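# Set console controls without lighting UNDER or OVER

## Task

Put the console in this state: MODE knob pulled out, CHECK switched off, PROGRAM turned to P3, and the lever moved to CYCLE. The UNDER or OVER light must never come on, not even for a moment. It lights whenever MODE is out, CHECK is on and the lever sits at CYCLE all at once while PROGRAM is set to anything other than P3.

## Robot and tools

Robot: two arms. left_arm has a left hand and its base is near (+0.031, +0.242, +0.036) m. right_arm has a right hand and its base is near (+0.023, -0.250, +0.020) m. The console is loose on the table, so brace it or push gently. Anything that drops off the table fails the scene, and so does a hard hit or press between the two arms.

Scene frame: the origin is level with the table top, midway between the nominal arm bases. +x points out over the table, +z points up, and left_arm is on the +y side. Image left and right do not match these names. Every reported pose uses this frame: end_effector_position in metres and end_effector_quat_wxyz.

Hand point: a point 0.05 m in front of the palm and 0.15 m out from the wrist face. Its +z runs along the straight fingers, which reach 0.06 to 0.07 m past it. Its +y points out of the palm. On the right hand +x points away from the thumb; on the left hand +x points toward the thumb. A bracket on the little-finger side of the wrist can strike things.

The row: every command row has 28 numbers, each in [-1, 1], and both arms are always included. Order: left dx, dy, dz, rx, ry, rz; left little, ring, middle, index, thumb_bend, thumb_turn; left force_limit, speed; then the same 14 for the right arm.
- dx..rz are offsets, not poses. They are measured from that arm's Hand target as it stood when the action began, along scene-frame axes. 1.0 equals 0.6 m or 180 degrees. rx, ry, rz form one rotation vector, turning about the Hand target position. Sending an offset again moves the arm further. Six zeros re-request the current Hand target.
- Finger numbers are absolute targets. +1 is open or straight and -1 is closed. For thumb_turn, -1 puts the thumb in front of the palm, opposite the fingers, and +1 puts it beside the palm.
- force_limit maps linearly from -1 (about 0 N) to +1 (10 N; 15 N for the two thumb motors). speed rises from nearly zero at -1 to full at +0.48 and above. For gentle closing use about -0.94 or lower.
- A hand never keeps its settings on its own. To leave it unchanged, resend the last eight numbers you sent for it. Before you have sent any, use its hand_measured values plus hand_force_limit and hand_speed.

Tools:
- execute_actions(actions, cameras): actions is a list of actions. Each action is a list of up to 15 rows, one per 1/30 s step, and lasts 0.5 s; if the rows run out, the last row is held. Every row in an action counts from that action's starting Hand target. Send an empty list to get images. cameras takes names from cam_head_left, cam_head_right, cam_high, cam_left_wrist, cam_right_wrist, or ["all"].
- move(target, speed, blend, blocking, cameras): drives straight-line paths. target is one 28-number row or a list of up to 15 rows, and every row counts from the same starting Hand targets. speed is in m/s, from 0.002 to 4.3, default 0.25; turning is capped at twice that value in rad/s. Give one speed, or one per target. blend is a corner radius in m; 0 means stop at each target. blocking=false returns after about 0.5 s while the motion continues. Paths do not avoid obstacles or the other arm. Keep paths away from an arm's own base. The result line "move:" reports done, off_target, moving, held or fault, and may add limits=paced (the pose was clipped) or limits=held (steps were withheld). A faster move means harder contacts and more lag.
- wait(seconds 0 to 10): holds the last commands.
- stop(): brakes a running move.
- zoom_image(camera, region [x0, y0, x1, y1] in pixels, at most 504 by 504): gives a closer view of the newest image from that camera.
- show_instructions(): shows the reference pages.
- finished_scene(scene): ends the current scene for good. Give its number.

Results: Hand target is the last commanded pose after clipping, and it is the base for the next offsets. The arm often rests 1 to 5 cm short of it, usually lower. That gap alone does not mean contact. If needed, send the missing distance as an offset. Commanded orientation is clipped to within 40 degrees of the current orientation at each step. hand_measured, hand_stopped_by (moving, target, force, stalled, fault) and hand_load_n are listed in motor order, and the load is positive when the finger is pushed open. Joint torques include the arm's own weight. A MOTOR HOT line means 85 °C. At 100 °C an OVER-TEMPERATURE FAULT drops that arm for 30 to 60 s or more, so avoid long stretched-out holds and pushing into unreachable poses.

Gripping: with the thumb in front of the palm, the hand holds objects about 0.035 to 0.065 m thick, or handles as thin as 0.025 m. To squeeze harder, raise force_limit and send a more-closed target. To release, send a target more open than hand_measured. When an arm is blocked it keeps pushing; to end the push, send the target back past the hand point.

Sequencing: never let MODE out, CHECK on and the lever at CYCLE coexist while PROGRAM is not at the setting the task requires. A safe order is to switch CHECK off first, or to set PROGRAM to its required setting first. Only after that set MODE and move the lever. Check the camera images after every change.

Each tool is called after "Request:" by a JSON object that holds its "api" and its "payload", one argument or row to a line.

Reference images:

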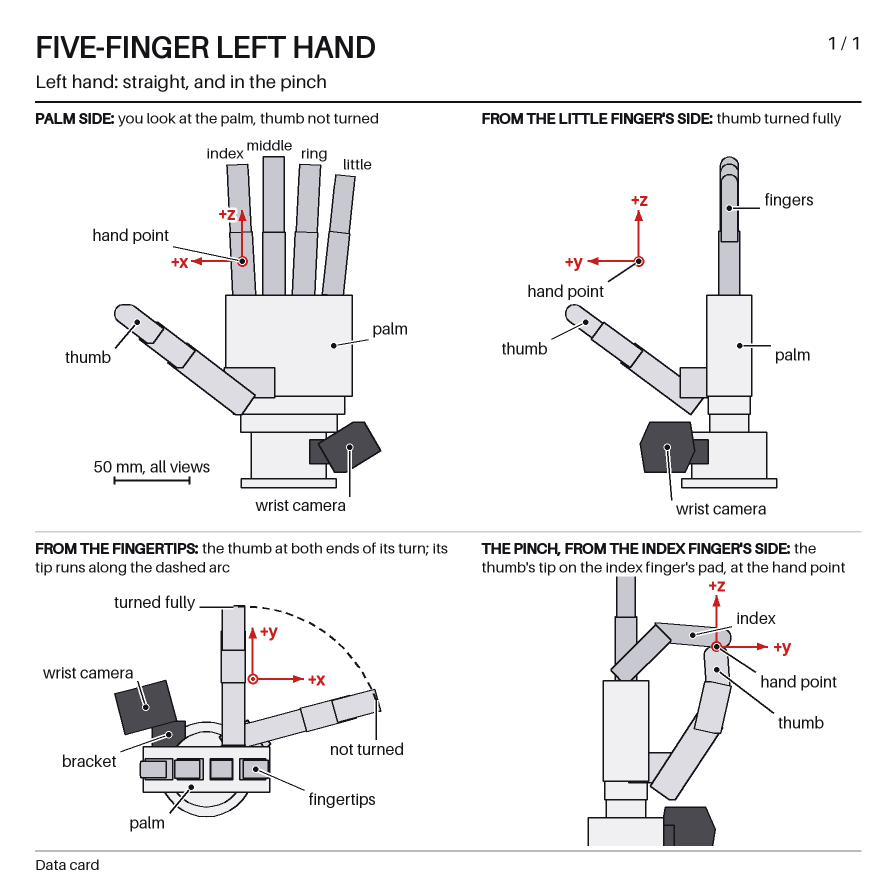

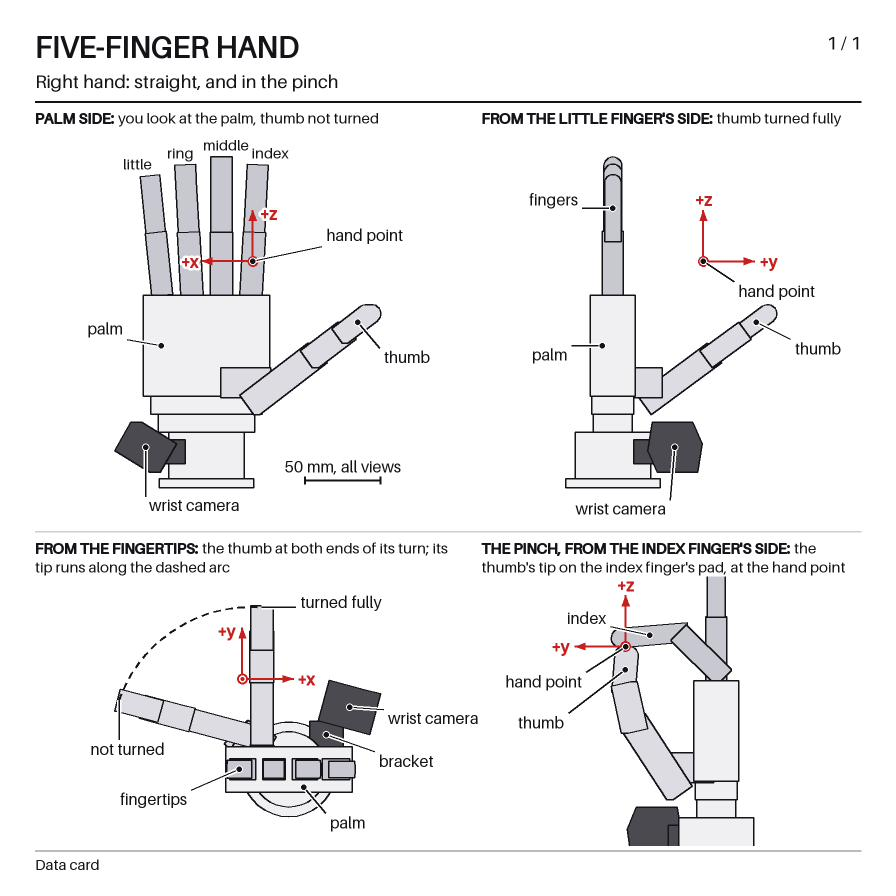

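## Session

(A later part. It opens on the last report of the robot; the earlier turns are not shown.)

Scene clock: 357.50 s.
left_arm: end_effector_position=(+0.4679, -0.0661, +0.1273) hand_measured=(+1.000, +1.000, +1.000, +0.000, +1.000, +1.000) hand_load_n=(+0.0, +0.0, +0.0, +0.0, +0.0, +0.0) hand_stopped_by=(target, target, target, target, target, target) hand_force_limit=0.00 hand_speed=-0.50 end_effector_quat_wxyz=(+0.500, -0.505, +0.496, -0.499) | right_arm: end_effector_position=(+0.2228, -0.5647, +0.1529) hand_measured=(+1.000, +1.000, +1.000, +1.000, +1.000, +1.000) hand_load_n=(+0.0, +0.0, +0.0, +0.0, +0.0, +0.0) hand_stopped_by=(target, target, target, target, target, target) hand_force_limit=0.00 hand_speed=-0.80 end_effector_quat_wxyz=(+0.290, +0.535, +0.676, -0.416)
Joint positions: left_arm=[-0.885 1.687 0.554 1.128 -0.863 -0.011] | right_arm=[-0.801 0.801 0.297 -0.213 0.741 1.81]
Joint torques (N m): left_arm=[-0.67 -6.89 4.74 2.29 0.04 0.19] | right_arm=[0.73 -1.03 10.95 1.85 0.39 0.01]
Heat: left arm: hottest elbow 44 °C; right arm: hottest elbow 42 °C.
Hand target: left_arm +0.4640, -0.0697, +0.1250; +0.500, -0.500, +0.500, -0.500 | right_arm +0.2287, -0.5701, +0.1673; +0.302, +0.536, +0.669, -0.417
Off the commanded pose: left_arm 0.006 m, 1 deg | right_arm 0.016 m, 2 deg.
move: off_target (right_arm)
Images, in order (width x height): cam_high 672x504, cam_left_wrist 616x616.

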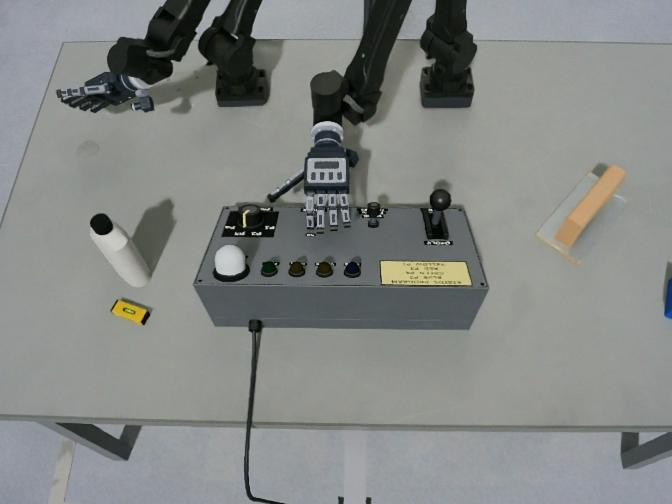

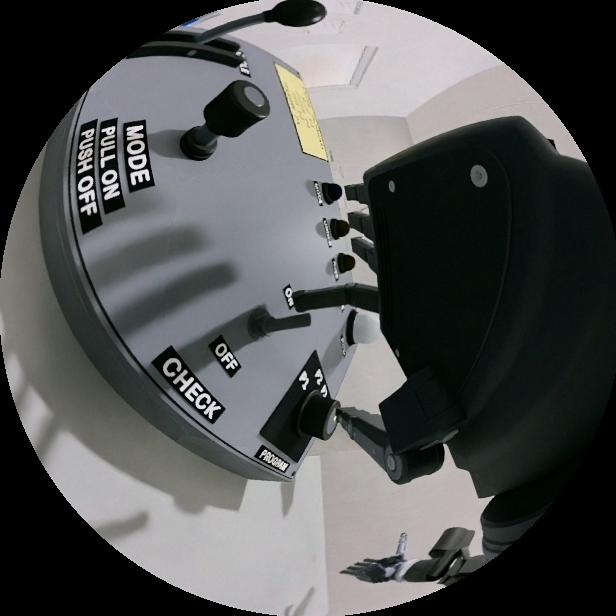

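Request:
{"api": "move", "payload": {
  "target": [-0.045, -0.003, -0.03, 0, 0, 0, 1,1,1,0,1,1,0,-0.5, 0,0,0,0,0,0,1,1,1,1,1,1,0,-0.8],
  "speed": 0.06,
  "cameras": ["cam_high", "cam_left_wrist"]
}}

Request:
{"api": "zoom_image", "payload": {
  "camera": "cam_high",
  "region": [260, 150, 400, 250]
}}

Request:
{"api": "zoom_image", "payload": {
  "camera": "cam_left_wrist",
  "region": [180, 220, 380, 420]
}}

Scene clock: 379.10 s.
left_arm: end_effector_position=(+0.4528, -0.0639, +0.1162) hand_measured=(+1.000, +1.000, +1.000, +0.000, +1.000, +1.000) hand_load_n=(+0.0, +0.0, +0.0, +3.5, +0.0, +0.0) hand_stopped_by=(target, target, target, target, target, target) hand_force_limit=0.00 hand_speed=-0.50 end_effector_quat_wxyz=(+0.504, -0.511, +0.483, -0.501) | right_arm: end_effector_position=(+0.2228, -0.5647, +0.1529) hand_measured=(+1.000, +1.000, +1.000, +1.000, +1.000, +1.000) hand_load_n=(+0.0, +0.0, +0.0, +0.0, +0.0, +0.0) hand_stopped_by=(target, target, target, target, target, target) hand_force_limit=0.00 hand_speed=-0.80 end_effector_quat_wxyz=(+0.290, +0.535, +0.676, -0.416)
Joint positions: left_arm=[-0.921 1.729 0.524 1.221 -0.922 -0.011] | right_arm=[-0.801 0.801 0.297 -0.213 0.741 1.81]
Joint torques (N m): left_arm=[-2.78 -5.89 2.43 2.07 0.03 0.14] | right_arm=[0.67 -0.97 10.92 1.87 0.41 0.01]
Heat: left arm: hottest elbow 41 °C; right arm: hottest elbow 42 °C.
Hand target: left_arm +0.4371, -0.0716, +0.1071; +0.500, -0.500, +0.499, -0.500 | right_arm +0.2287, -0.5701, +0.1673; +0.302, +0.536, +0.669, -0.417
Off the commanded pose: left_arm 0.020 m, 2 deg | right_arm 0.016 m, 2 deg.
move: off_target (left_arm, right_arm)
Images, in order (width x height): cam_high 672x504, cam_left_wrist 616x616.

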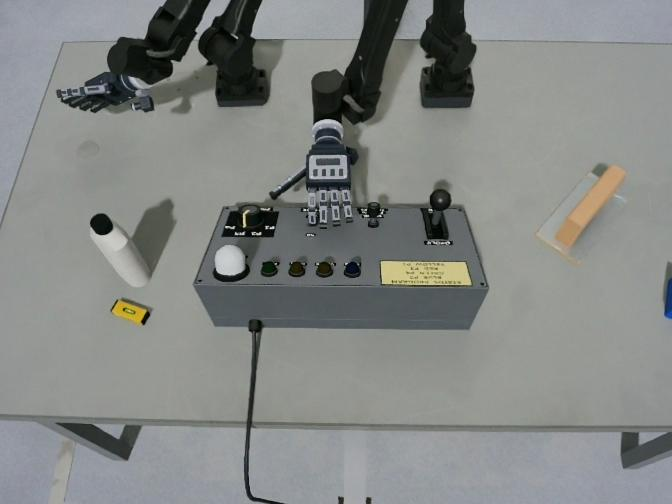

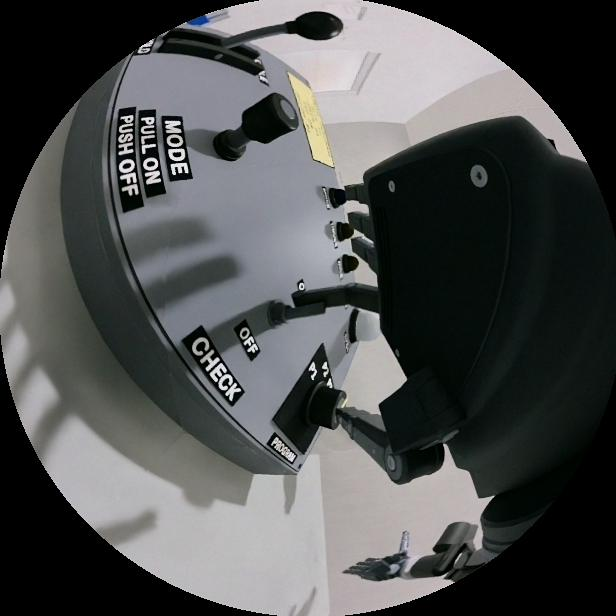

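Scaled by 3.600.

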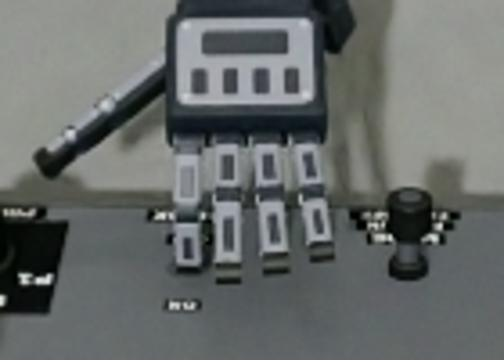

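Scaled by 2.520 from the camera's 616x616 image, which has a finer 880x880 frame.

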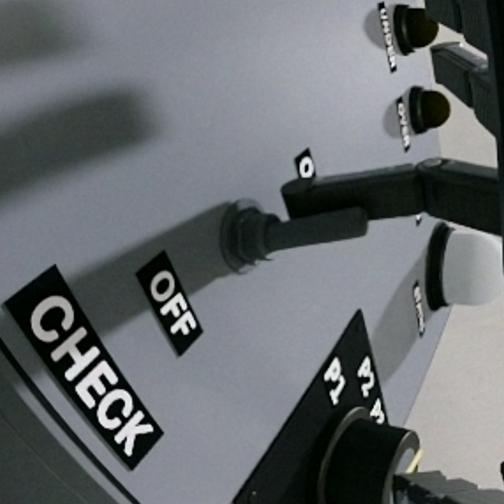

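Request:
{"api": "move", "payload": {
  "target": [-0.012, -0.008, -0.004, 0, 0, 0, 1,1,1,0,1,1,0,-0.5, 0,0,0,0,0,0,1,1,1,1,1,1,0,-0.8],
  "speed": 0.05,
  "cameras": ["cam_high", "cam_left_wrist"]
}}

Request:
{"api": "zoom_image", "payload": {
  "camera": "cam_left_wrist",
  "region": [180, 220, 380, 420]
}}

Scene clock: 389.50 s.
left_arm: end_effector_position=(+0.4495, -0.0649, +0.1159) hand_measured=(+1.000, +1.000, +1.000, +0.000, +1.000, +1.000) hand_load_n=(+0.0, +0.0, +0.0, +5.0, +0.0, -0.5) hand_stopped_by=(target, target, target, target, target, target) hand_force_limit=0.00 hand_speed=-0.50 end_effector_quat_wxyz=(+0.507, -0.515, +0.478, -0.500) | right_arm: end_effector_position=(+0.2228, -0.5647, +0.1529) hand_measured=(+1.000, +1.000, +1.000, +1.000, +1.000, +1.000) hand_load_n=(+0.0, +0.0, +0.0, +0.0, +0.0, -0.5) hand_stopped_by=(target, target, target, target, target, target) hand_force_limit=0.00 hand_speed=-0.80 end_effector_quat_wxyz=(+0.290, +0.535, +0.676, -0.416)
Joint positions: left_arm=[-0.935 1.736 0.524 1.234 -0.948 -0.011] | right_arm=[-0.801 0.801 0.297 -0.213 0.741 1.81]
Joint torques (N m): left_arm=[-2.61 -6.89 2.19 2.07 0.14 0.18] | right_arm=[0.91 -1.14 10.81 1.84 0.38 -0.02]
Heat: left arm: hottest elbow 39 °C; right arm: hottest elbow 42 °C.
Hand target: left_arm +0.4298, -0.0764, +0.1047; +0.500, -0.500, +0.500, -0.500 | right_arm +0.2287, -0.5701, +0.1673; +0.302, +0.536, +0.669, -0.417
Off the commanded pose: left_arm 0.025 m, 3 deg | right_arm 0.016 m, 2 deg.
move: off_target (left_arm, right_arm)
Images, in order (width x height): cam_high 672x504, cam_left_wrist 616x616.

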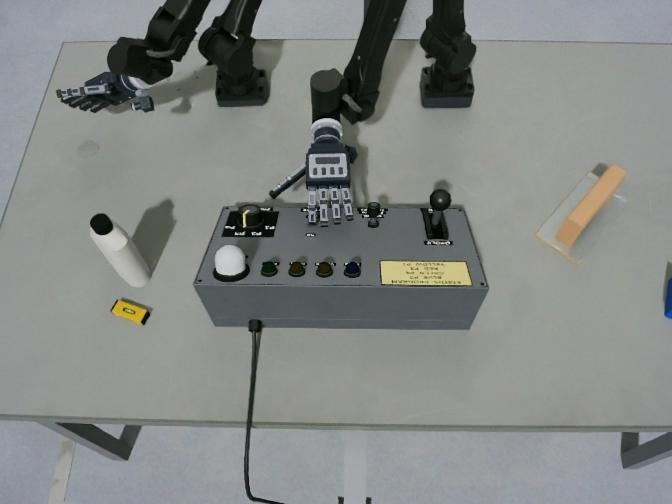

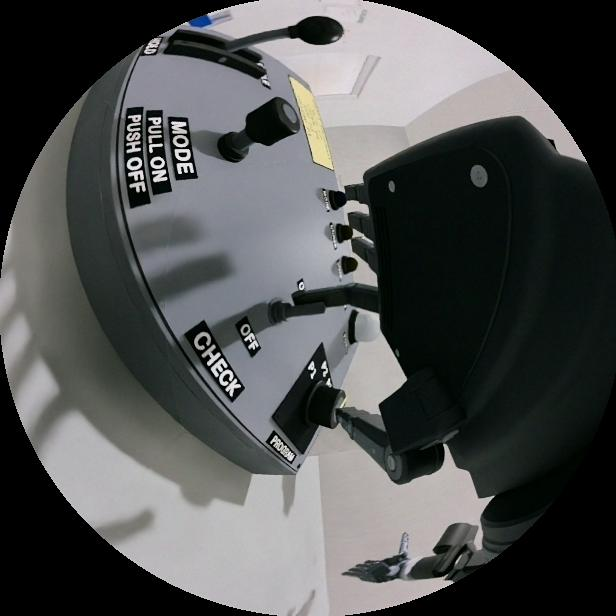

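Scaled by 2.520 from the camera's 616x616 image, which has a finer 880x880 frame.

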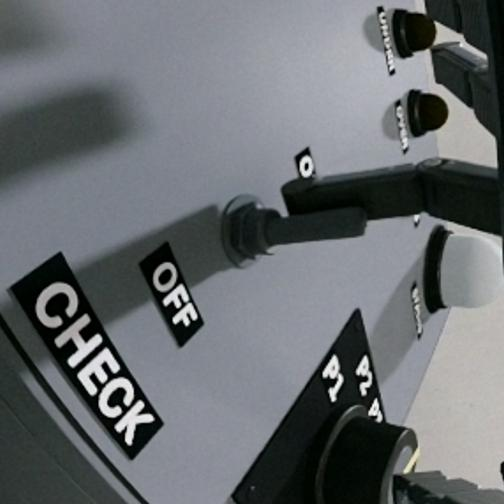

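Request:
{"api": "move", "payload": {
  "target": [-0.02, -0.005, -0.004, 0, 0, 0, 1,1,1,0,1,1,0,-0.5, 0,0,0,0,0,0,1,1,1,1,1,1,0,-0.8],
  "speed": 0.05,
  "cameras": ["cam_high", "cam_left_wrist"]
}}

Request:
{"api": "zoom_image", "payload": {
  "camera": "cam_left_wrist",
  "region": [180, 220, 380, 420]
}}

Scene clock: 395.77 s.
left_arm: end_effector_position=(+0.4469, -0.0644, +0.1153) hand_measured=(+1.000, +1.000, +1.000, +0.002, +1.000, +1.000) hand_load_n=(+0.0, +0.0, +0.0, +11.5, +0.0, +0.0) hand_stopped_by=(target, target, target, target, target, target) hand_force_limit=0.00 hand_speed=-0.50 end_effector_quat_wxyz=(+0.510, -0.519, +0.471, -0.499) | right_arm: end_effector_position=(+0.2228, -0.5647, +0.1529) hand_measured=(+1.000, +1.000, +1.000, +1.000, +1.000, +1.000) hand_load_n=(+0.0, +0.0, +0.0, +0.0, +0.0, -0.5) hand_stopped_by=(target, target, target, target, target, target) hand_force_limit=0.00 hand_speed=-0.80 end_effector_quat_wxyz=(+0.290, +0.535, +0.676, -0.416)
Joint positions: left_arm=[-0.946 1.744 0.524 1.252 -0.974 -0.011] | right_arm=[-0.801 0.801 0.297 -0.213 0.741 1.81]
Joint torques (N m): left_arm=[-3.9 -7.18 1.16 1.76 -0.03 0.2] | right_arm=[0.62 -0.73 10.85 1.96 0.36 -0.01]
Heat: left arm: hottest elbow 38 °C; right arm: hottest elbow 42 °C.
Hand target: left_arm +0.4179, -0.0795, +0.1022; +0.500, -0.500, +0.499, -0.501 | right_arm +0.2287, -0.5701, +0.1673; +0.302, +0.536, +0.669, -0.417
Off the commanded pose: left_arm 0.035 m, 4 deg | right_arm 0.016 m, 2 deg.
move: off_target (left_arm, right_arm)
Images, in order (width x height): cam_high 672x504, cam_left_wrist 616x616.

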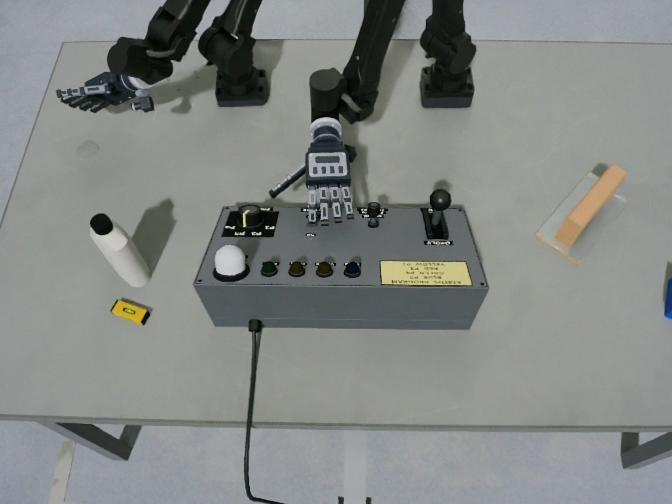

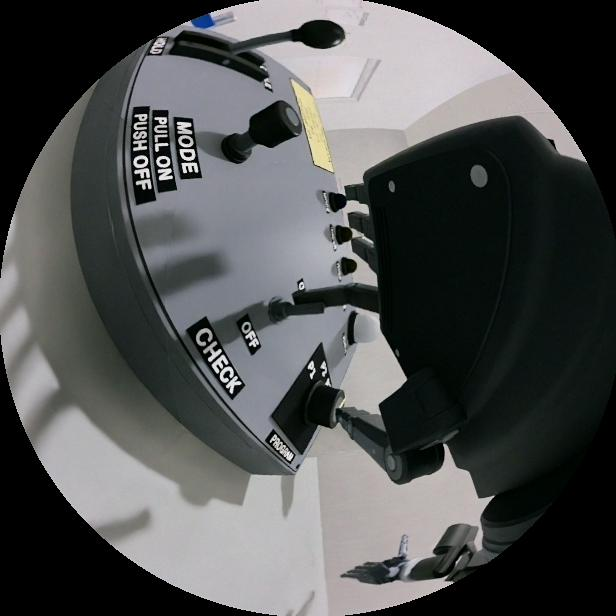

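Scaled by 2.520 from the camera's 616x616 image, which has a finer 880x880 frame.

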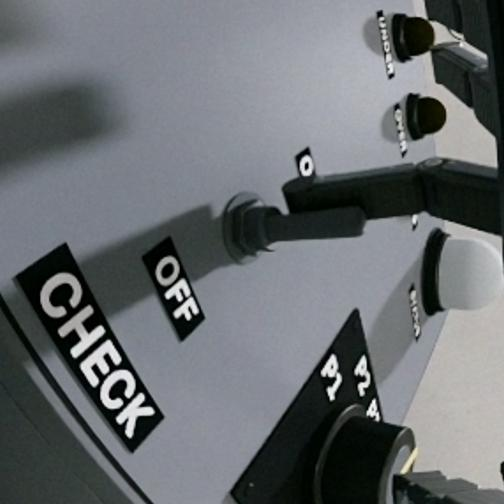

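Request:
{"api": "move", "payload": {
  "target": [0.0735, 0.012, 0.043, 0, 0, 0, 1,1,1,0,1,1,0,-0.5, 0,0,0,0,0,0,1,1,1,1,1,1,0,-0.8],
  "speed": 0.08,
  "cameras": ["cam_high", "cam_left_wrist"]
}}

Request:
{"api": "zoom_image", "payload": {
  "camera": "cam_left_wrist",
  "region": [180, 220, 380, 420]
}}

Request:
{"api": "zoom_image", "payload": {
  "camera": "cam_high",
  "region": [260, 150, 400, 250]
}}

Scene clock: 424.37 s.
left_arm: end_effector_position=(+0.4531, -0.0675, +0.1157) hand_measured=(+1.000, +1.000, +1.000, +0.000, +1.000, +1.000) hand_load_n=(+0.0, +0.0, +0.0, +1.5, +0.0, +0.0) hand_stopped_by=(target, target, target, target, target, target) hand_force_limit=0.00 hand_speed=-0.50 end_effector_quat_wxyz=(+0.499, -0.500, +0.508, -0.494) | right_arm: end_effector_position=(+0.2228, -0.5647, +0.1529) hand_measured=(+1.000, +1.000, +1.000, +1.000, +1.000, +1.000) hand_load_n=(+0.0, +0.0, +0.0, +0.0, +0.0, +0.0) hand_stopped_by=(target, target, target, target, target, target) hand_force_limit=0.00 hand_speed=-0.80 end_effector_quat_wxyz=(+0.290, +0.535, +0.676, -0.416)
Joint positions: left_arm=[-0.914 1.7 0.528 1.149 -0.879 -0.004] | right_arm=[-0.801 0.801 0.297 -0.213 0.741 1.81]
Joint torques (N m): left_arm=[0.91 -7.59 6.49 0.73 0.29 0.11] | right_arm=[0.44 -1.03 10.89 1.81 0.39 -0.04]
Heat: left arm: hottest elbow 36 °C; right arm: hottest elbow 42 °C.
Hand target: left_arm +0.4619, -0.0721, +0.1279; +0.500, -0.500, +0.500, -0.500 | right_arm +0.2287, -0.5701, +0.1673; +0.302, +0.536, +0.669, -0.417
Off the commanded pose: left_arm 0.016 m, 1 deg | right_arm 0.016 m, 2 deg.
move: off_target (left_arm, right_arm)
Images, in order (width x height): cam_high 672x504, cam_left_wrist 616x616.

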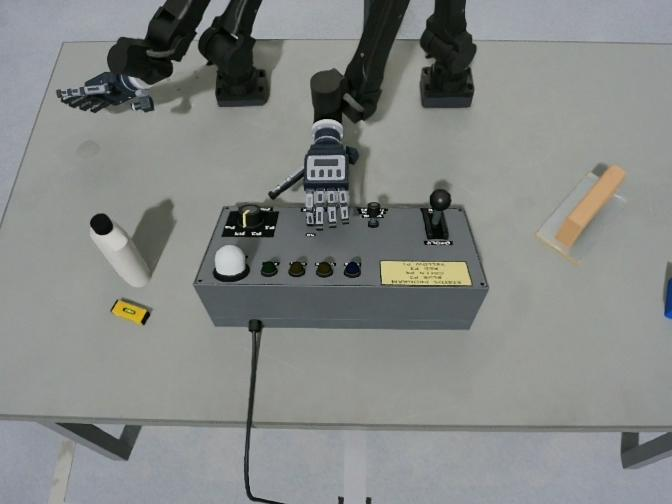

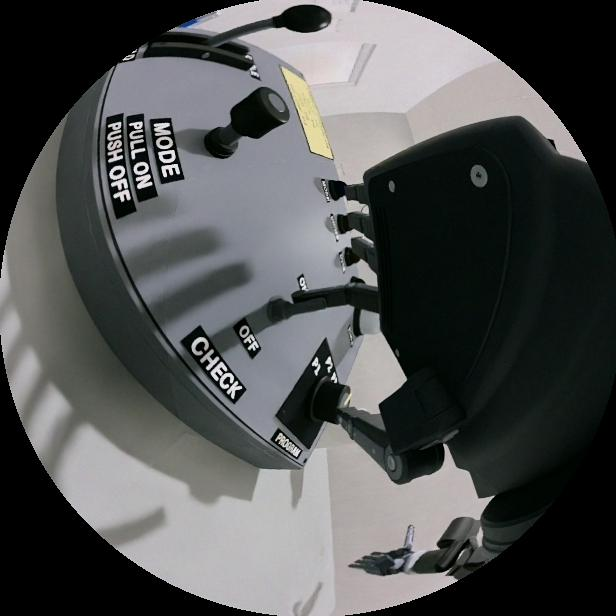

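Scaled by 2.520 from the camera's 616x616 image, which has a finer 880x880 frame.

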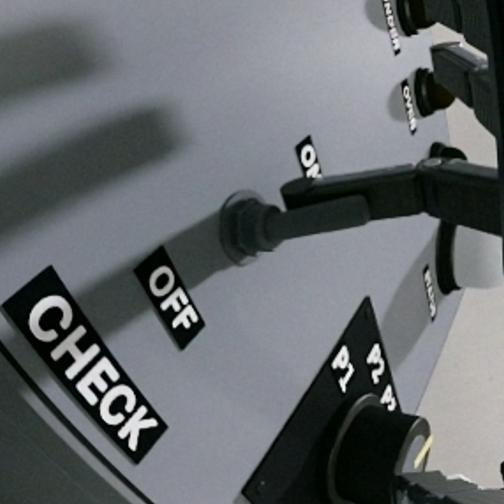

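Scaled by 3.600.

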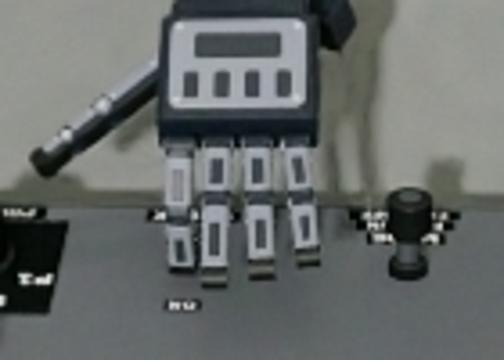

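Request:
{"api": "move", "payload": {
  "target": [0.012, 0.0, 0.025, 0, 0, 0, 1,1,1,0,1,1,0,-0.5, 0,0,0,0,0,0,1,1,1,1,1,1,0,-0.8],
  "speed": 0.08,
  "cameras": ["cam_high", "cam_left_wrist"]
}}

Request:
{"api": "zoom_image", "payload": {
  "camera": "cam_left_wrist",
  "region": [180, 220, 380, 420]
}}

Scene clock: 430.33 s.
left_arm: end_effector_position=(+0.4544, -0.0690, +0.1245) hand_measured=(+1.000, +1.000, +1.000, +0.000, +1.000, +1.000) hand_load_n=(+0.0, +0.0, +0.0, +0.0, +0.5, +0.0) hand_stopped_by=(target, target, target, target, target, target) hand_force_limit=0.00 hand_speed=-0.50 end_effector_quat_wxyz=(+0.496, -0.496, +0.516, -0.491) | right_arm: end_effector_position=(+0.2228, -0.5647, +0.1529) hand_measured=(+1.000, +1.000, +1.000, +1.000, +1.000, +1.000) hand_load_n=(+0.0, +0.0, +0.5, +0.0, +0.0, +0.0) hand_stopped_by=(target, target, target, target, target, target) hand_force_limit=0.00 hand_speed=-0.80 end_effector_quat_wxyz=(+0.290, +0.535, +0.676, -0.416)
Joint positions: left_arm=[-0.908 1.657 0.535 1.083 -0.862 -0.004] | right_arm=[-0.801 0.801 0.297 -0.213 0.741 1.81]
Joint torques (N m): left_arm=[2.26 -7.53 8.01 1.24 0.13 0.06] | right_arm=[0.56 -1.38 10.88 1.91 0.4 -0.01]
Heat: left arm: hottest elbow 36 °C; right arm: hottest elbow 42 °C.
Hand target: left_arm +0.4691, -0.0723, +0.1431; +0.500, -0.500, +0.499, -0.501 | right_arm +0.2287, -0.5701, +0.1673; +0.302, +0.536, +0.669, -0.417
Off the commanded pose: left_arm 0.024 m, 2 deg | right_arm 0.016 m, 2 deg.
move: off_target (left_arm, right_arm)
Images, in order (width x height): cam_high 672x504, cam_left_wrist 616x616.

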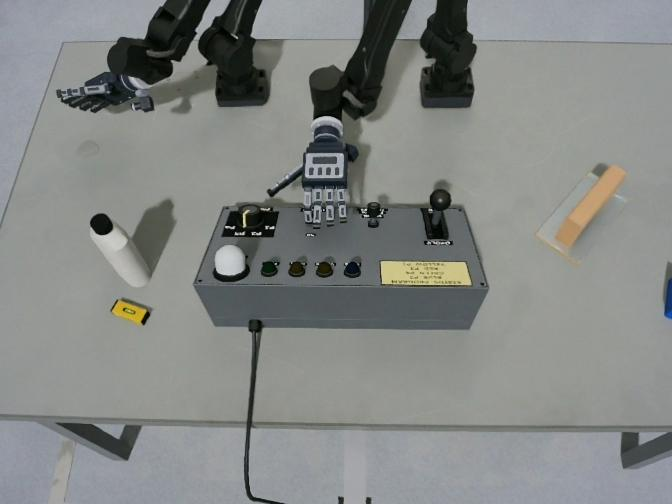

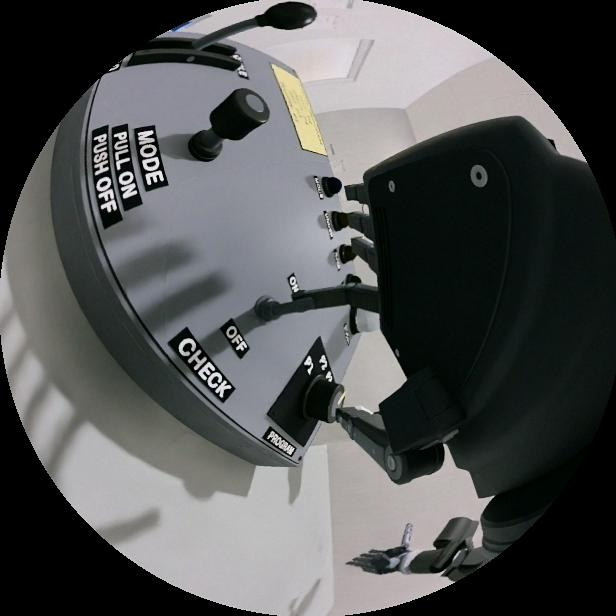

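Scaled by 2.520 from the camera's 616x616 image, which has a finer 880x880 frame.

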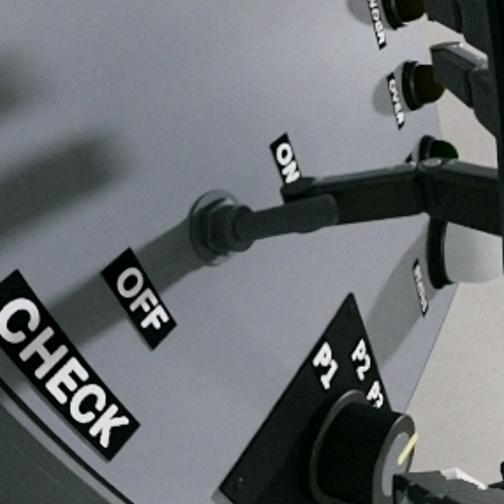

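Request:
{"api": "move", "payload": {
  "target": [-0.07, 0.0, -0.012, 0, 0, 0, 1,1,1,0,1,1,0,-0.5, 0,0,0,0,0,0,1,1,1,1,1,1,0,-0.8],
  "speed": 0.06,
  "cameras": ["cam_high", "cam_left_wrist"]
}}

Request:
{"api": "zoom_image", "payload": {
  "camera": "cam_left_wrist",
  "region": [180, 220, 380, 420]
}}

Scene clock: 440.23 s.
left_arm: end_effector_position=(+0.4350, -0.0566, +0.1258) hand_measured=(+1.000, +1.000, +1.000, +0.000, +1.000, +1.000) hand_load_n=(+0.0, +0.0, +0.0, +0.0, +0.0, -0.5) hand_stopped_by=(target, target, target, target, target, target) hand_force_limit=0.00 hand_speed=-0.50 end_effector_quat_wxyz=(+0.510, -0.508, +0.499, -0.481) | right_arm: end_effector_position=(+0.2228, -0.5647, +0.1529) hand_measured=(+1.000, +1.000, +1.000, +1.000, +1.000, +1.000) hand_load_n=(+0.0, +0.0, +0.0, +0.0, +0.0, -0.5) hand_stopped_by=(target, target, target, target, target, target) hand_force_limit=0.00 hand_speed=-0.80 end_effector_quat_wxyz=(+0.290, +0.535, +0.676, -0.416)
Joint positions: left_arm=[-0.952 1.636 0.493 1.116 -0.959 -0.002] | right_arm=[-0.801 0.801 0.297 -0.213 0.741 1.81]
Joint torques (N m): left_arm=[-2.14 -8.47 4.81 1.98 0.4 0.08] | right_arm=[0.73 -1.08 10.93 1.84 0.37 -0.02]
Heat: left arm: hottest elbow 36 °C; right arm: hottest elbow 42 °C.
Hand target: left_arm +0.4271, -0.0721, +0.1358; +0.500, -0.500, +0.500, -0.500 | right_arm +0.2287, -0.5701, +0.1673; +0.302, +0.536, +0.669, -0.417
Off the commanded pose: left_arm 0.020 m, 3 deg | right_arm 0.016 m, 2 deg.
move: off_target (left_arm, right_arm)
Images, in order (width x height): cam_high 672x504, cam_left_wrist 616x616.

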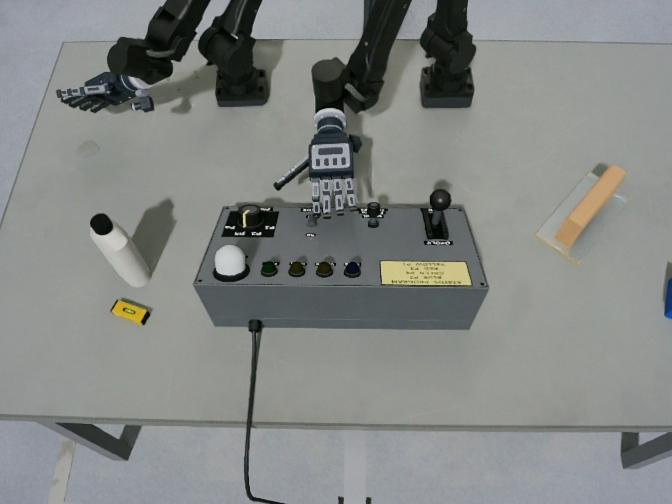

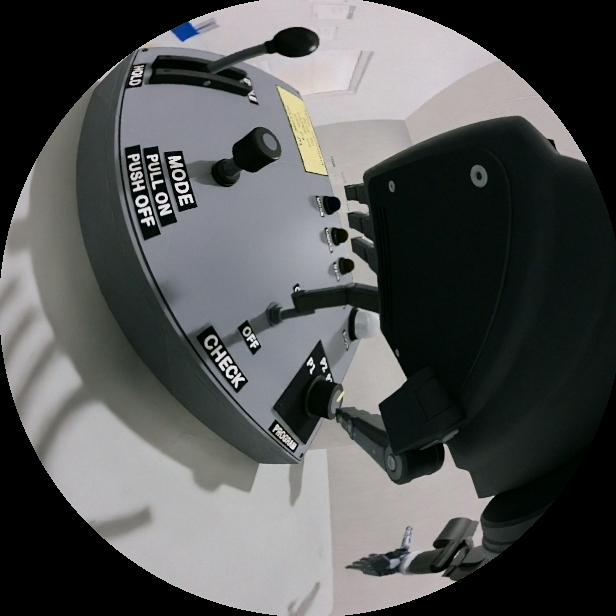

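Scaled by 2.520 from the camera's 616x616 image, which has a finer 880x880 frame.

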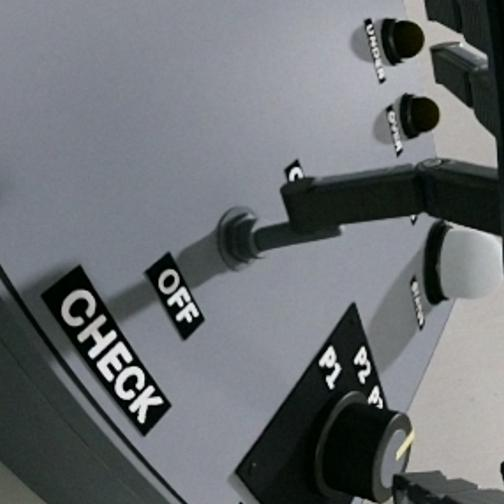

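Request:
{"api": "move", "payload": {
  "target": [
    [0, 0.0, 0.065, 0, 0, 0, 1,1,1,0,1,1,0,-0.5, 0,0,0,0,0,0,1,1,1,1,1,1,0,-0.8],
    [0.088, -0.018, 0.06, 0, 0, 0, 1,1,0,0,1,1,0,-0.5, 0,0,0,0,0,0,1,1,1,1,1,1,0,-0.8]
  ],
  "speed": 0.12,
  "cameras": ["cam_high", "cam_left_wrist"]
}}

Request:
{"api": "zoom_image", "payload": {
  "camera": "cam_left_wrist",
  "region": [180, 220, 380, 420]
}}

Request:
{"api": "zoom_image", "payload": {
  "camera": "cam_high",
  "region": [260, 150, 400, 250]
}}

Scene clock: 472.80 s.
left_arm: end_effector_position=(+0.4654, -0.0775, +0.1616) hand_measured=(+1.000, +1.000, +0.000, +0.000, +1.000, +1.000) hand_load_n=(+0.0, +0.0, +0.0, +0.0, +0.0, +0.0) hand_stopped_by=(target, target, target, target, target, target) hand_force_limit=0.00 hand_speed=-0.50 end_effector_quat_wxyz=(+0.497, -0.496, +0.510, -0.496) | right_arm: end_effector_position=(+0.2228, -0.5647, +0.1529) hand_measured=(+1.000, +1.000, +1.000, +1.000, +1.000, +1.000) hand_load_n=(+0.0, +0.0, +0.0, +0.0, +0.0, +0.0) hand_stopped_by=(target, target, target, target, target, target) hand_force_limit=0.00 hand_speed=-0.80 end_effector_quat_wxyz=(+0.290, +0.535, +0.676, -0.416)
Joint positions: left_arm=[-0.902 1.571 0.585 0.965 -0.858 -0.001] | right_arm=[-0.801 0.801 0.297 -0.213 0.741 1.81]
Joint torques (N m): left_arm=[1.38 -6.3 9.5 1.14 0.13 0.08] | right_arm=[0.79 -1.03 10.91 1.8 0.39 -0.01]
Heat: left arm: hottest elbow 36 °C; right arm: hottest elbow 43 °C.
Hand target: left_arm +0.4800, -0.0830, +0.1718; +0.500, -0.500, +0.499, -0.500 | right_arm +0.2287, -0.5701, +0.1673; +0.302, +0.536, +0.669, -0.417
Off the commanded pose: left_arm 0.018 m, 1 deg | right_arm 0.016 m, 2 deg.
move: off_target (left_arm, right_arm); target 2's new numbers were sent with left_arm's hand 0.018 m and 1 deg from that target
Images, in order (width x height): cam_high 672x504, cam_left_wrist 616x616.

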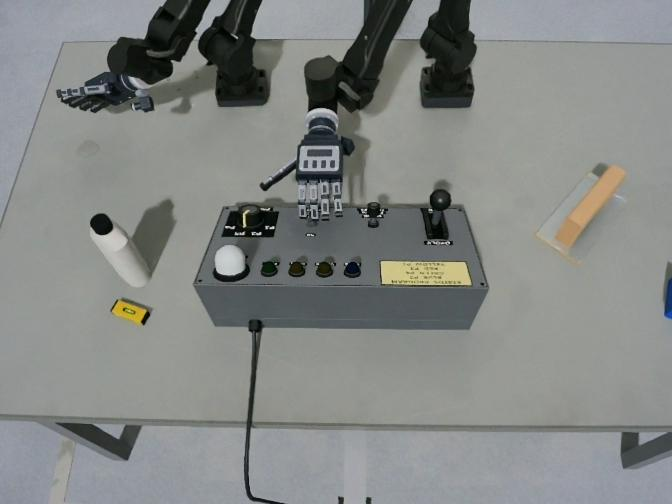

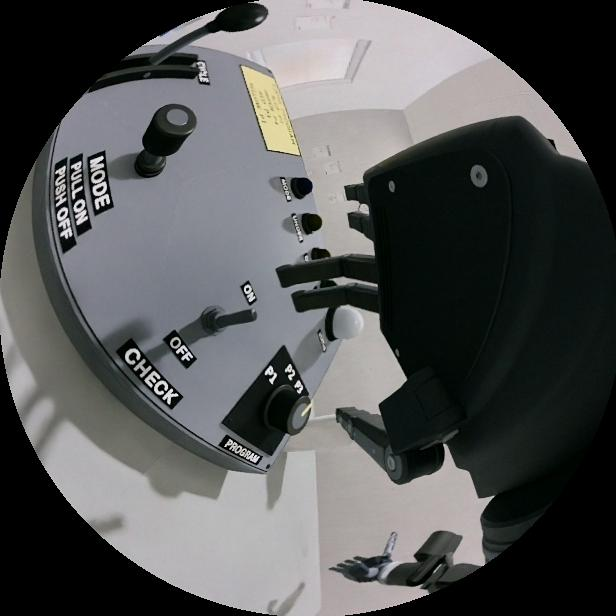

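Scaled by 2.520 from the camera's 616x616 image, which has a finer 880x880 frame.

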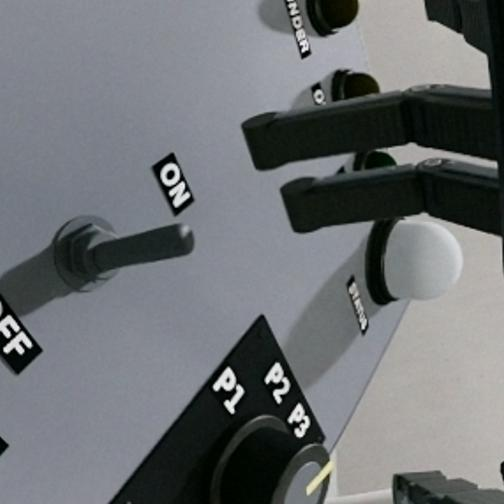

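Scaled by 3.600.

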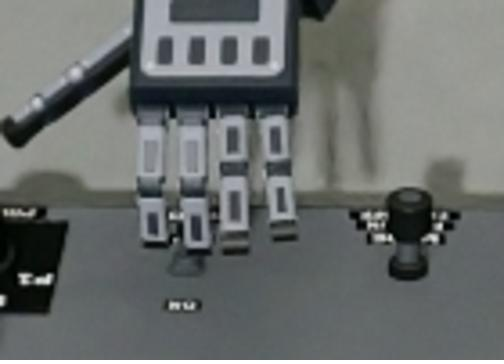

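Request:
{"api": "move", "payload": {
  "target": [
    [0, 0.0, 0.05, 0, 0, 0, 0,0,0,0,-0.6,1,0,-0.2, 0,0,0,0,0,0,1,1,1,1,1,1,0,-0.8],
    [0.0, -0.013, 0.05, 0, 0, 0, 0,0,0,0,-0.6,-1,0,-0.2, 0,0,0,0,0,0,1,1,1,1,1,1,0,-0.8],
    [0.008, -0.013, -0.015, 0, 0, 0, 0,0,0,0,-0.6,-1,0,-0.2, 0,0,0,0,0,0,1,1,1,1,1,1,0,-0.8]
  ],
  "speed": 0.12,
  "cameras": ["cam_high", "cam_left_wrist"]
}}

Request:
{"api": "zoom_image", "payload": {
  "camera": "cam_left_wrist",
  "region": [180, 220, 380, 420]
}}

Request:
{"api": "zoom_image", "payload": {
  "camera": "cam_high",
  "region": [260, 150, 400, 250]
}}

Scene clock: 511.60 s.
left_arm: end_effector_position=(+0.4741, -0.0869, +0.1523) hand_measured=(+0.000, +0.000, +0.000, +0.000, -0.550, -1.000) hand_load_n=(+0.0, +0.0, +0.0, +0.0, +0.0, +0.0) hand_stopped_by=(target, target, target, target, force, target) hand_force_limit=0.00 hand_speed=-0.20 end_effector_quat_wxyz=(+0.499, -0.497, +0.514, -0.490) | right_arm: end_effector_position=(+0.2228, -0.5647, +0.1529) hand_measured=(+1.000, +1.000, +1.000, +1.000, +1.000, +1.000) hand_load_n=(+0.0, +0.0, +0.0, +0.0, +0.0, +0.0) hand_stopped_by=(target, target, target, target, target, target) hand_force_limit=0.00 hand_speed=-0.80 end_effector_quat_wxyz=(+0.290, +0.535, +0.676, -0.416)
Joint positions: left_arm=[-0.902 1.619 0.621 0.964 -0.862 -0.001] | right_arm=[-0.801 0.801 0.297 -0.213 0.741 1.81]
Joint torques (N m): left_arm=[0.91 -6.48 8.05 1.99 0.12 0.06] | right_arm=[0.38 -0.85 10.85 1.81 0.4 -0.01]
Heat: left arm: hottest elbow 38 °C; right arm: hottest elbow 43 °C.
Hand target: left_arm +0.4848, -0.0907, +0.1628; +0.500, -0.500, +0.499, -0.500 | right_arm +0.2287, -0.5701, +0.1673; +0.302, +0.536, +0.669, -0.417
Off the commanded pose: left_arm 0.015 m, 2 deg | right_arm 0.016 m, 2 deg.
move: off_target (left_arm, right_arm); target 2's new numbers were sent with left_arm's hand 0.022 m and 2 deg from that target
Images, in order (width x height): cam_high 672x504, cam_left_wrist 616x616.

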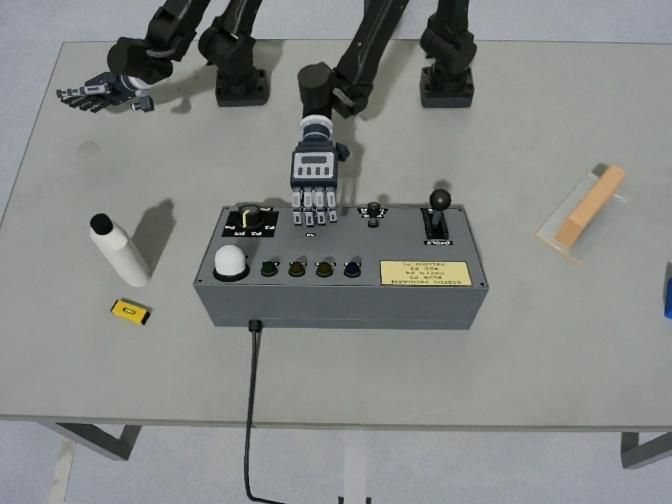

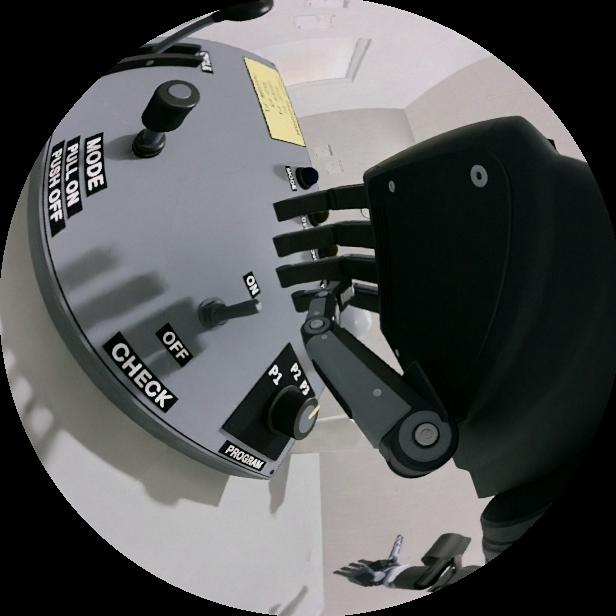

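Scaled by 2.520 from the camera's 616x616 image, which has a finer 880x880 frame.

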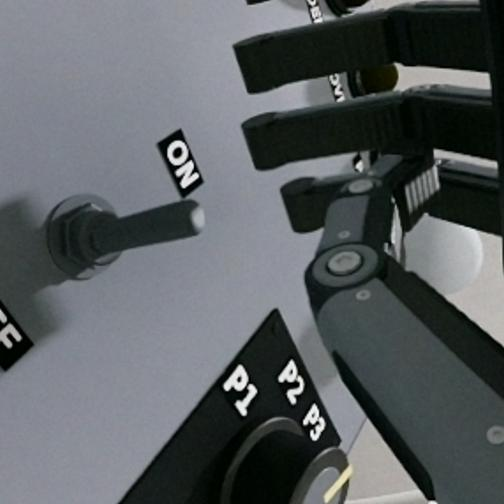

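Scaled by 3.600.

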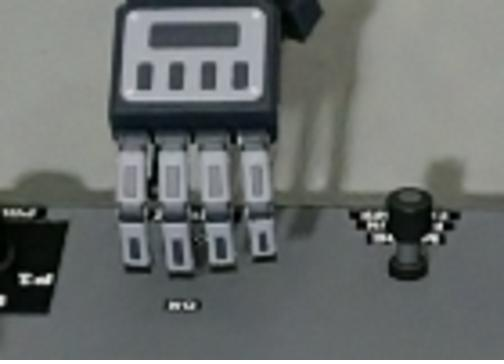

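Request:
{"api": "move", "payload": {
  "target": [-0.018, 0, -0.058, 0, 0, 0, 0,0,0,0,-0.6,-1,0,-0.2, 0,0,0,0,0,0,1,1,1,1,1,1,0,-0.8],
  "speed": 0.08,
  "cameras": ["cam_high", "cam_left_wrist"]
}}

Request:
{"api": "zoom_image", "payload": {
  "camera": "cam_left_wrist",
  "region": [180, 220, 380, 420]
}}

Request:
{"api": "zoom_image", "payload": {
  "camera": "cam_high",
  "region": [260, 150, 400, 250]
}}

Scene clock: 524.83 s.
left_arm: end_effector_position=(+0.4784, -0.0881, +0.1316) hand_measured=(+0.000, +0.000, +0.000, +0.000, -0.550, -1.000) hand_load_n=(+0.0, +0.0, +0.0, +0.0, +0.0, +0.0) hand_stopped_by=(target, target, target, target, force, target) hand_force_limit=0.00 hand_speed=-0.20 end_effector_quat_wxyz=(+0.502, -0.502, +0.498, -0.498) | right_arm: end_effector_position=(+0.2228, -0.5647, +0.1529) hand_measured=(+1.000, +1.000, +1.000, +1.000, +1.000, +1.000) hand_load_n=(+0.0, +0.0, +0.0, +0.0, +0.0, -0.5) hand_stopped_by=(target, target, target, target, target, target) hand_force_limit=0.00 hand_speed=-0.80 end_effector_quat_wxyz=(+0.290, +0.535, +0.676, -0.416)
Joint positions: left_arm=[-0.902 1.713 0.621 1.091 -0.879 -0.001] | right_arm=[-0.801 0.801 0.297 -0.213 0.741 1.81]
Joint torques (N m): left_arm=[-0.73 -7.65 4.38 1.95 0.06 0.07] | right_arm=[0.21 -0.97 10.86 1.83 0.37 -0.02]
Heat: left arm: hottest elbow 39 °C; right arm: hottest elbow 43 °C.
Hand target: left_arm +0.4740, -0.0907, +0.1280; +0.500, -0.500, +0.499, -0.500 | right_arm +0.2287, -0.5701, +0.1673; +0.302, +0.536, +0.669, -0.417
Off the commanded pose: left_arm 0.006 m, 0 deg | right_arm 0.016 m, 2 deg.
move: off_target (right_arm)
Images, in order (width x height): cam_high 672x504, cam_left_wrist 616x616.

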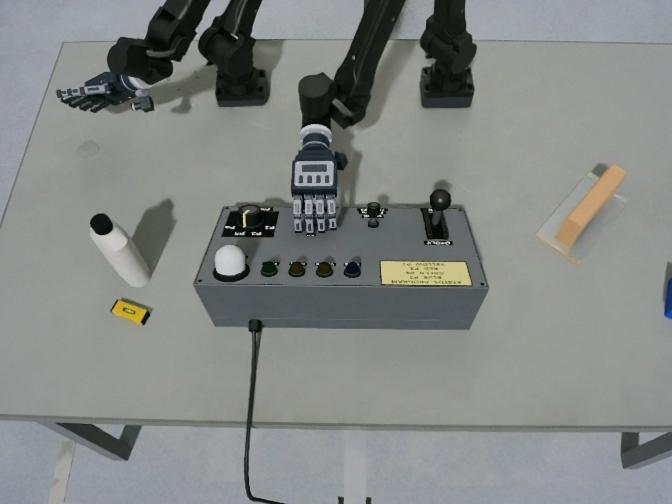

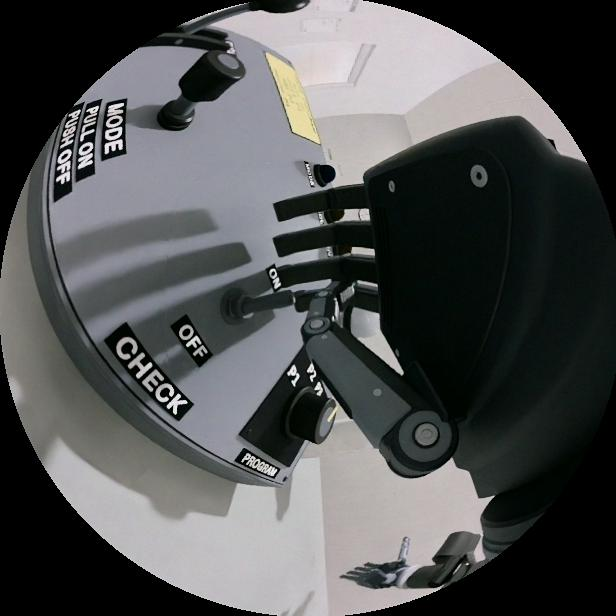

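Scaled by 2.520 from the camera's 616x616 image, which has a finer 880x880 frame.

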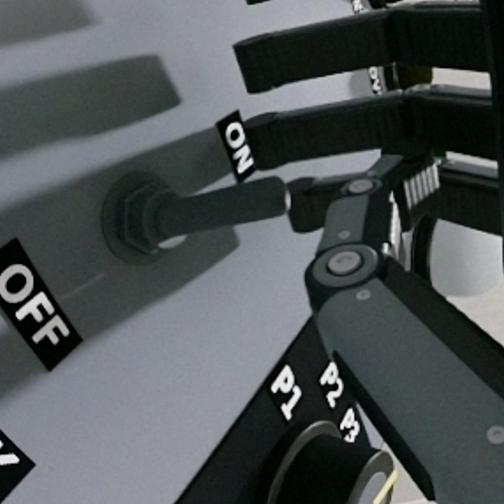

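Scaled by 3.600.

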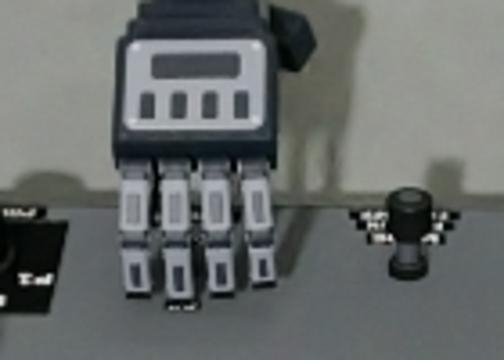

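Request:
{"api": "move", "payload": {
  "target": [
    [0.0, 0, 0.05, 0, 0, 0, 0,0,0,0,-0.6,-1,0,-0.2, 0,0,0,0,0,0,1,1,1,1,1,1,0,-0.8],
    [-0.03, 0.002, 0.05, 0, 0, 0, 0,0,0,0,-0.6,-1,0,-0.2, 0,0,0,0,0,0,1,1,1,1,1,1,0,-0.8]
  ],
  "speed": 0.08
}}

Scene clock: 535.90 s.
left_arm: end_effector_position=(+0.4619, -0.0844, +0.1504) hand_measured=(+0.000, +0.000, +0.000, +0.000, -0.550, -1.000) hand_load_n=(+0.0, +0.0, +0.0, +0.0, +0.0, +0.0) hand_stopped_by=(target, target, target, target, force, target) hand_force_limit=0.00 hand_speed=-0.20 end_effector_quat_wxyz=(+0.504, -0.503, +0.501, -0.492) | right_arm: end_effector_position=(+0.2228, -0.5647, +0.1529) hand_measured=(+1.000, +1.000, +1.000, +1.000, +1.000, +1.000) hand_load_n=(+0.0, +0.0, +0.0, +0.0, +0.0, -0.5) hand_stopped_by=(target, target, target, target, target, target) hand_force_limit=0.00 hand_speed=-0.80 end_effector_quat_wxyz=(+0.290, +0.535, +0.676, -0.416)
Joint positions: left_arm=[-0.931 1.623 0.595 1.014 -0.913 -0.001] | right_arm=[-0.801 0.801 0.297 -0.213 0.741 1.81]
Joint torques (N m): left_arm=[-1.55 -8.29 5.37 1.55 0.02 0.05] | right_arm=[0.67 -1.2 10.91 1.89 0.39 -0.02]
Heat: left arm: hottest elbow 38 °C; right arm: hottest elbow 43 °C.
Hand target: left_arm +0.4559, -0.0896, +0.1579; +0.500, -0.500, +0.500, -0.500 | right_arm +0.2287, -0.5701, +0.1673; +0.302, +0.536, +0.669, -0.417
Off the commanded pose: left_arm 0.011 m, 1 deg | right_arm 0.016 m, 2 deg.
move: off_target (left_arm, right_arm)


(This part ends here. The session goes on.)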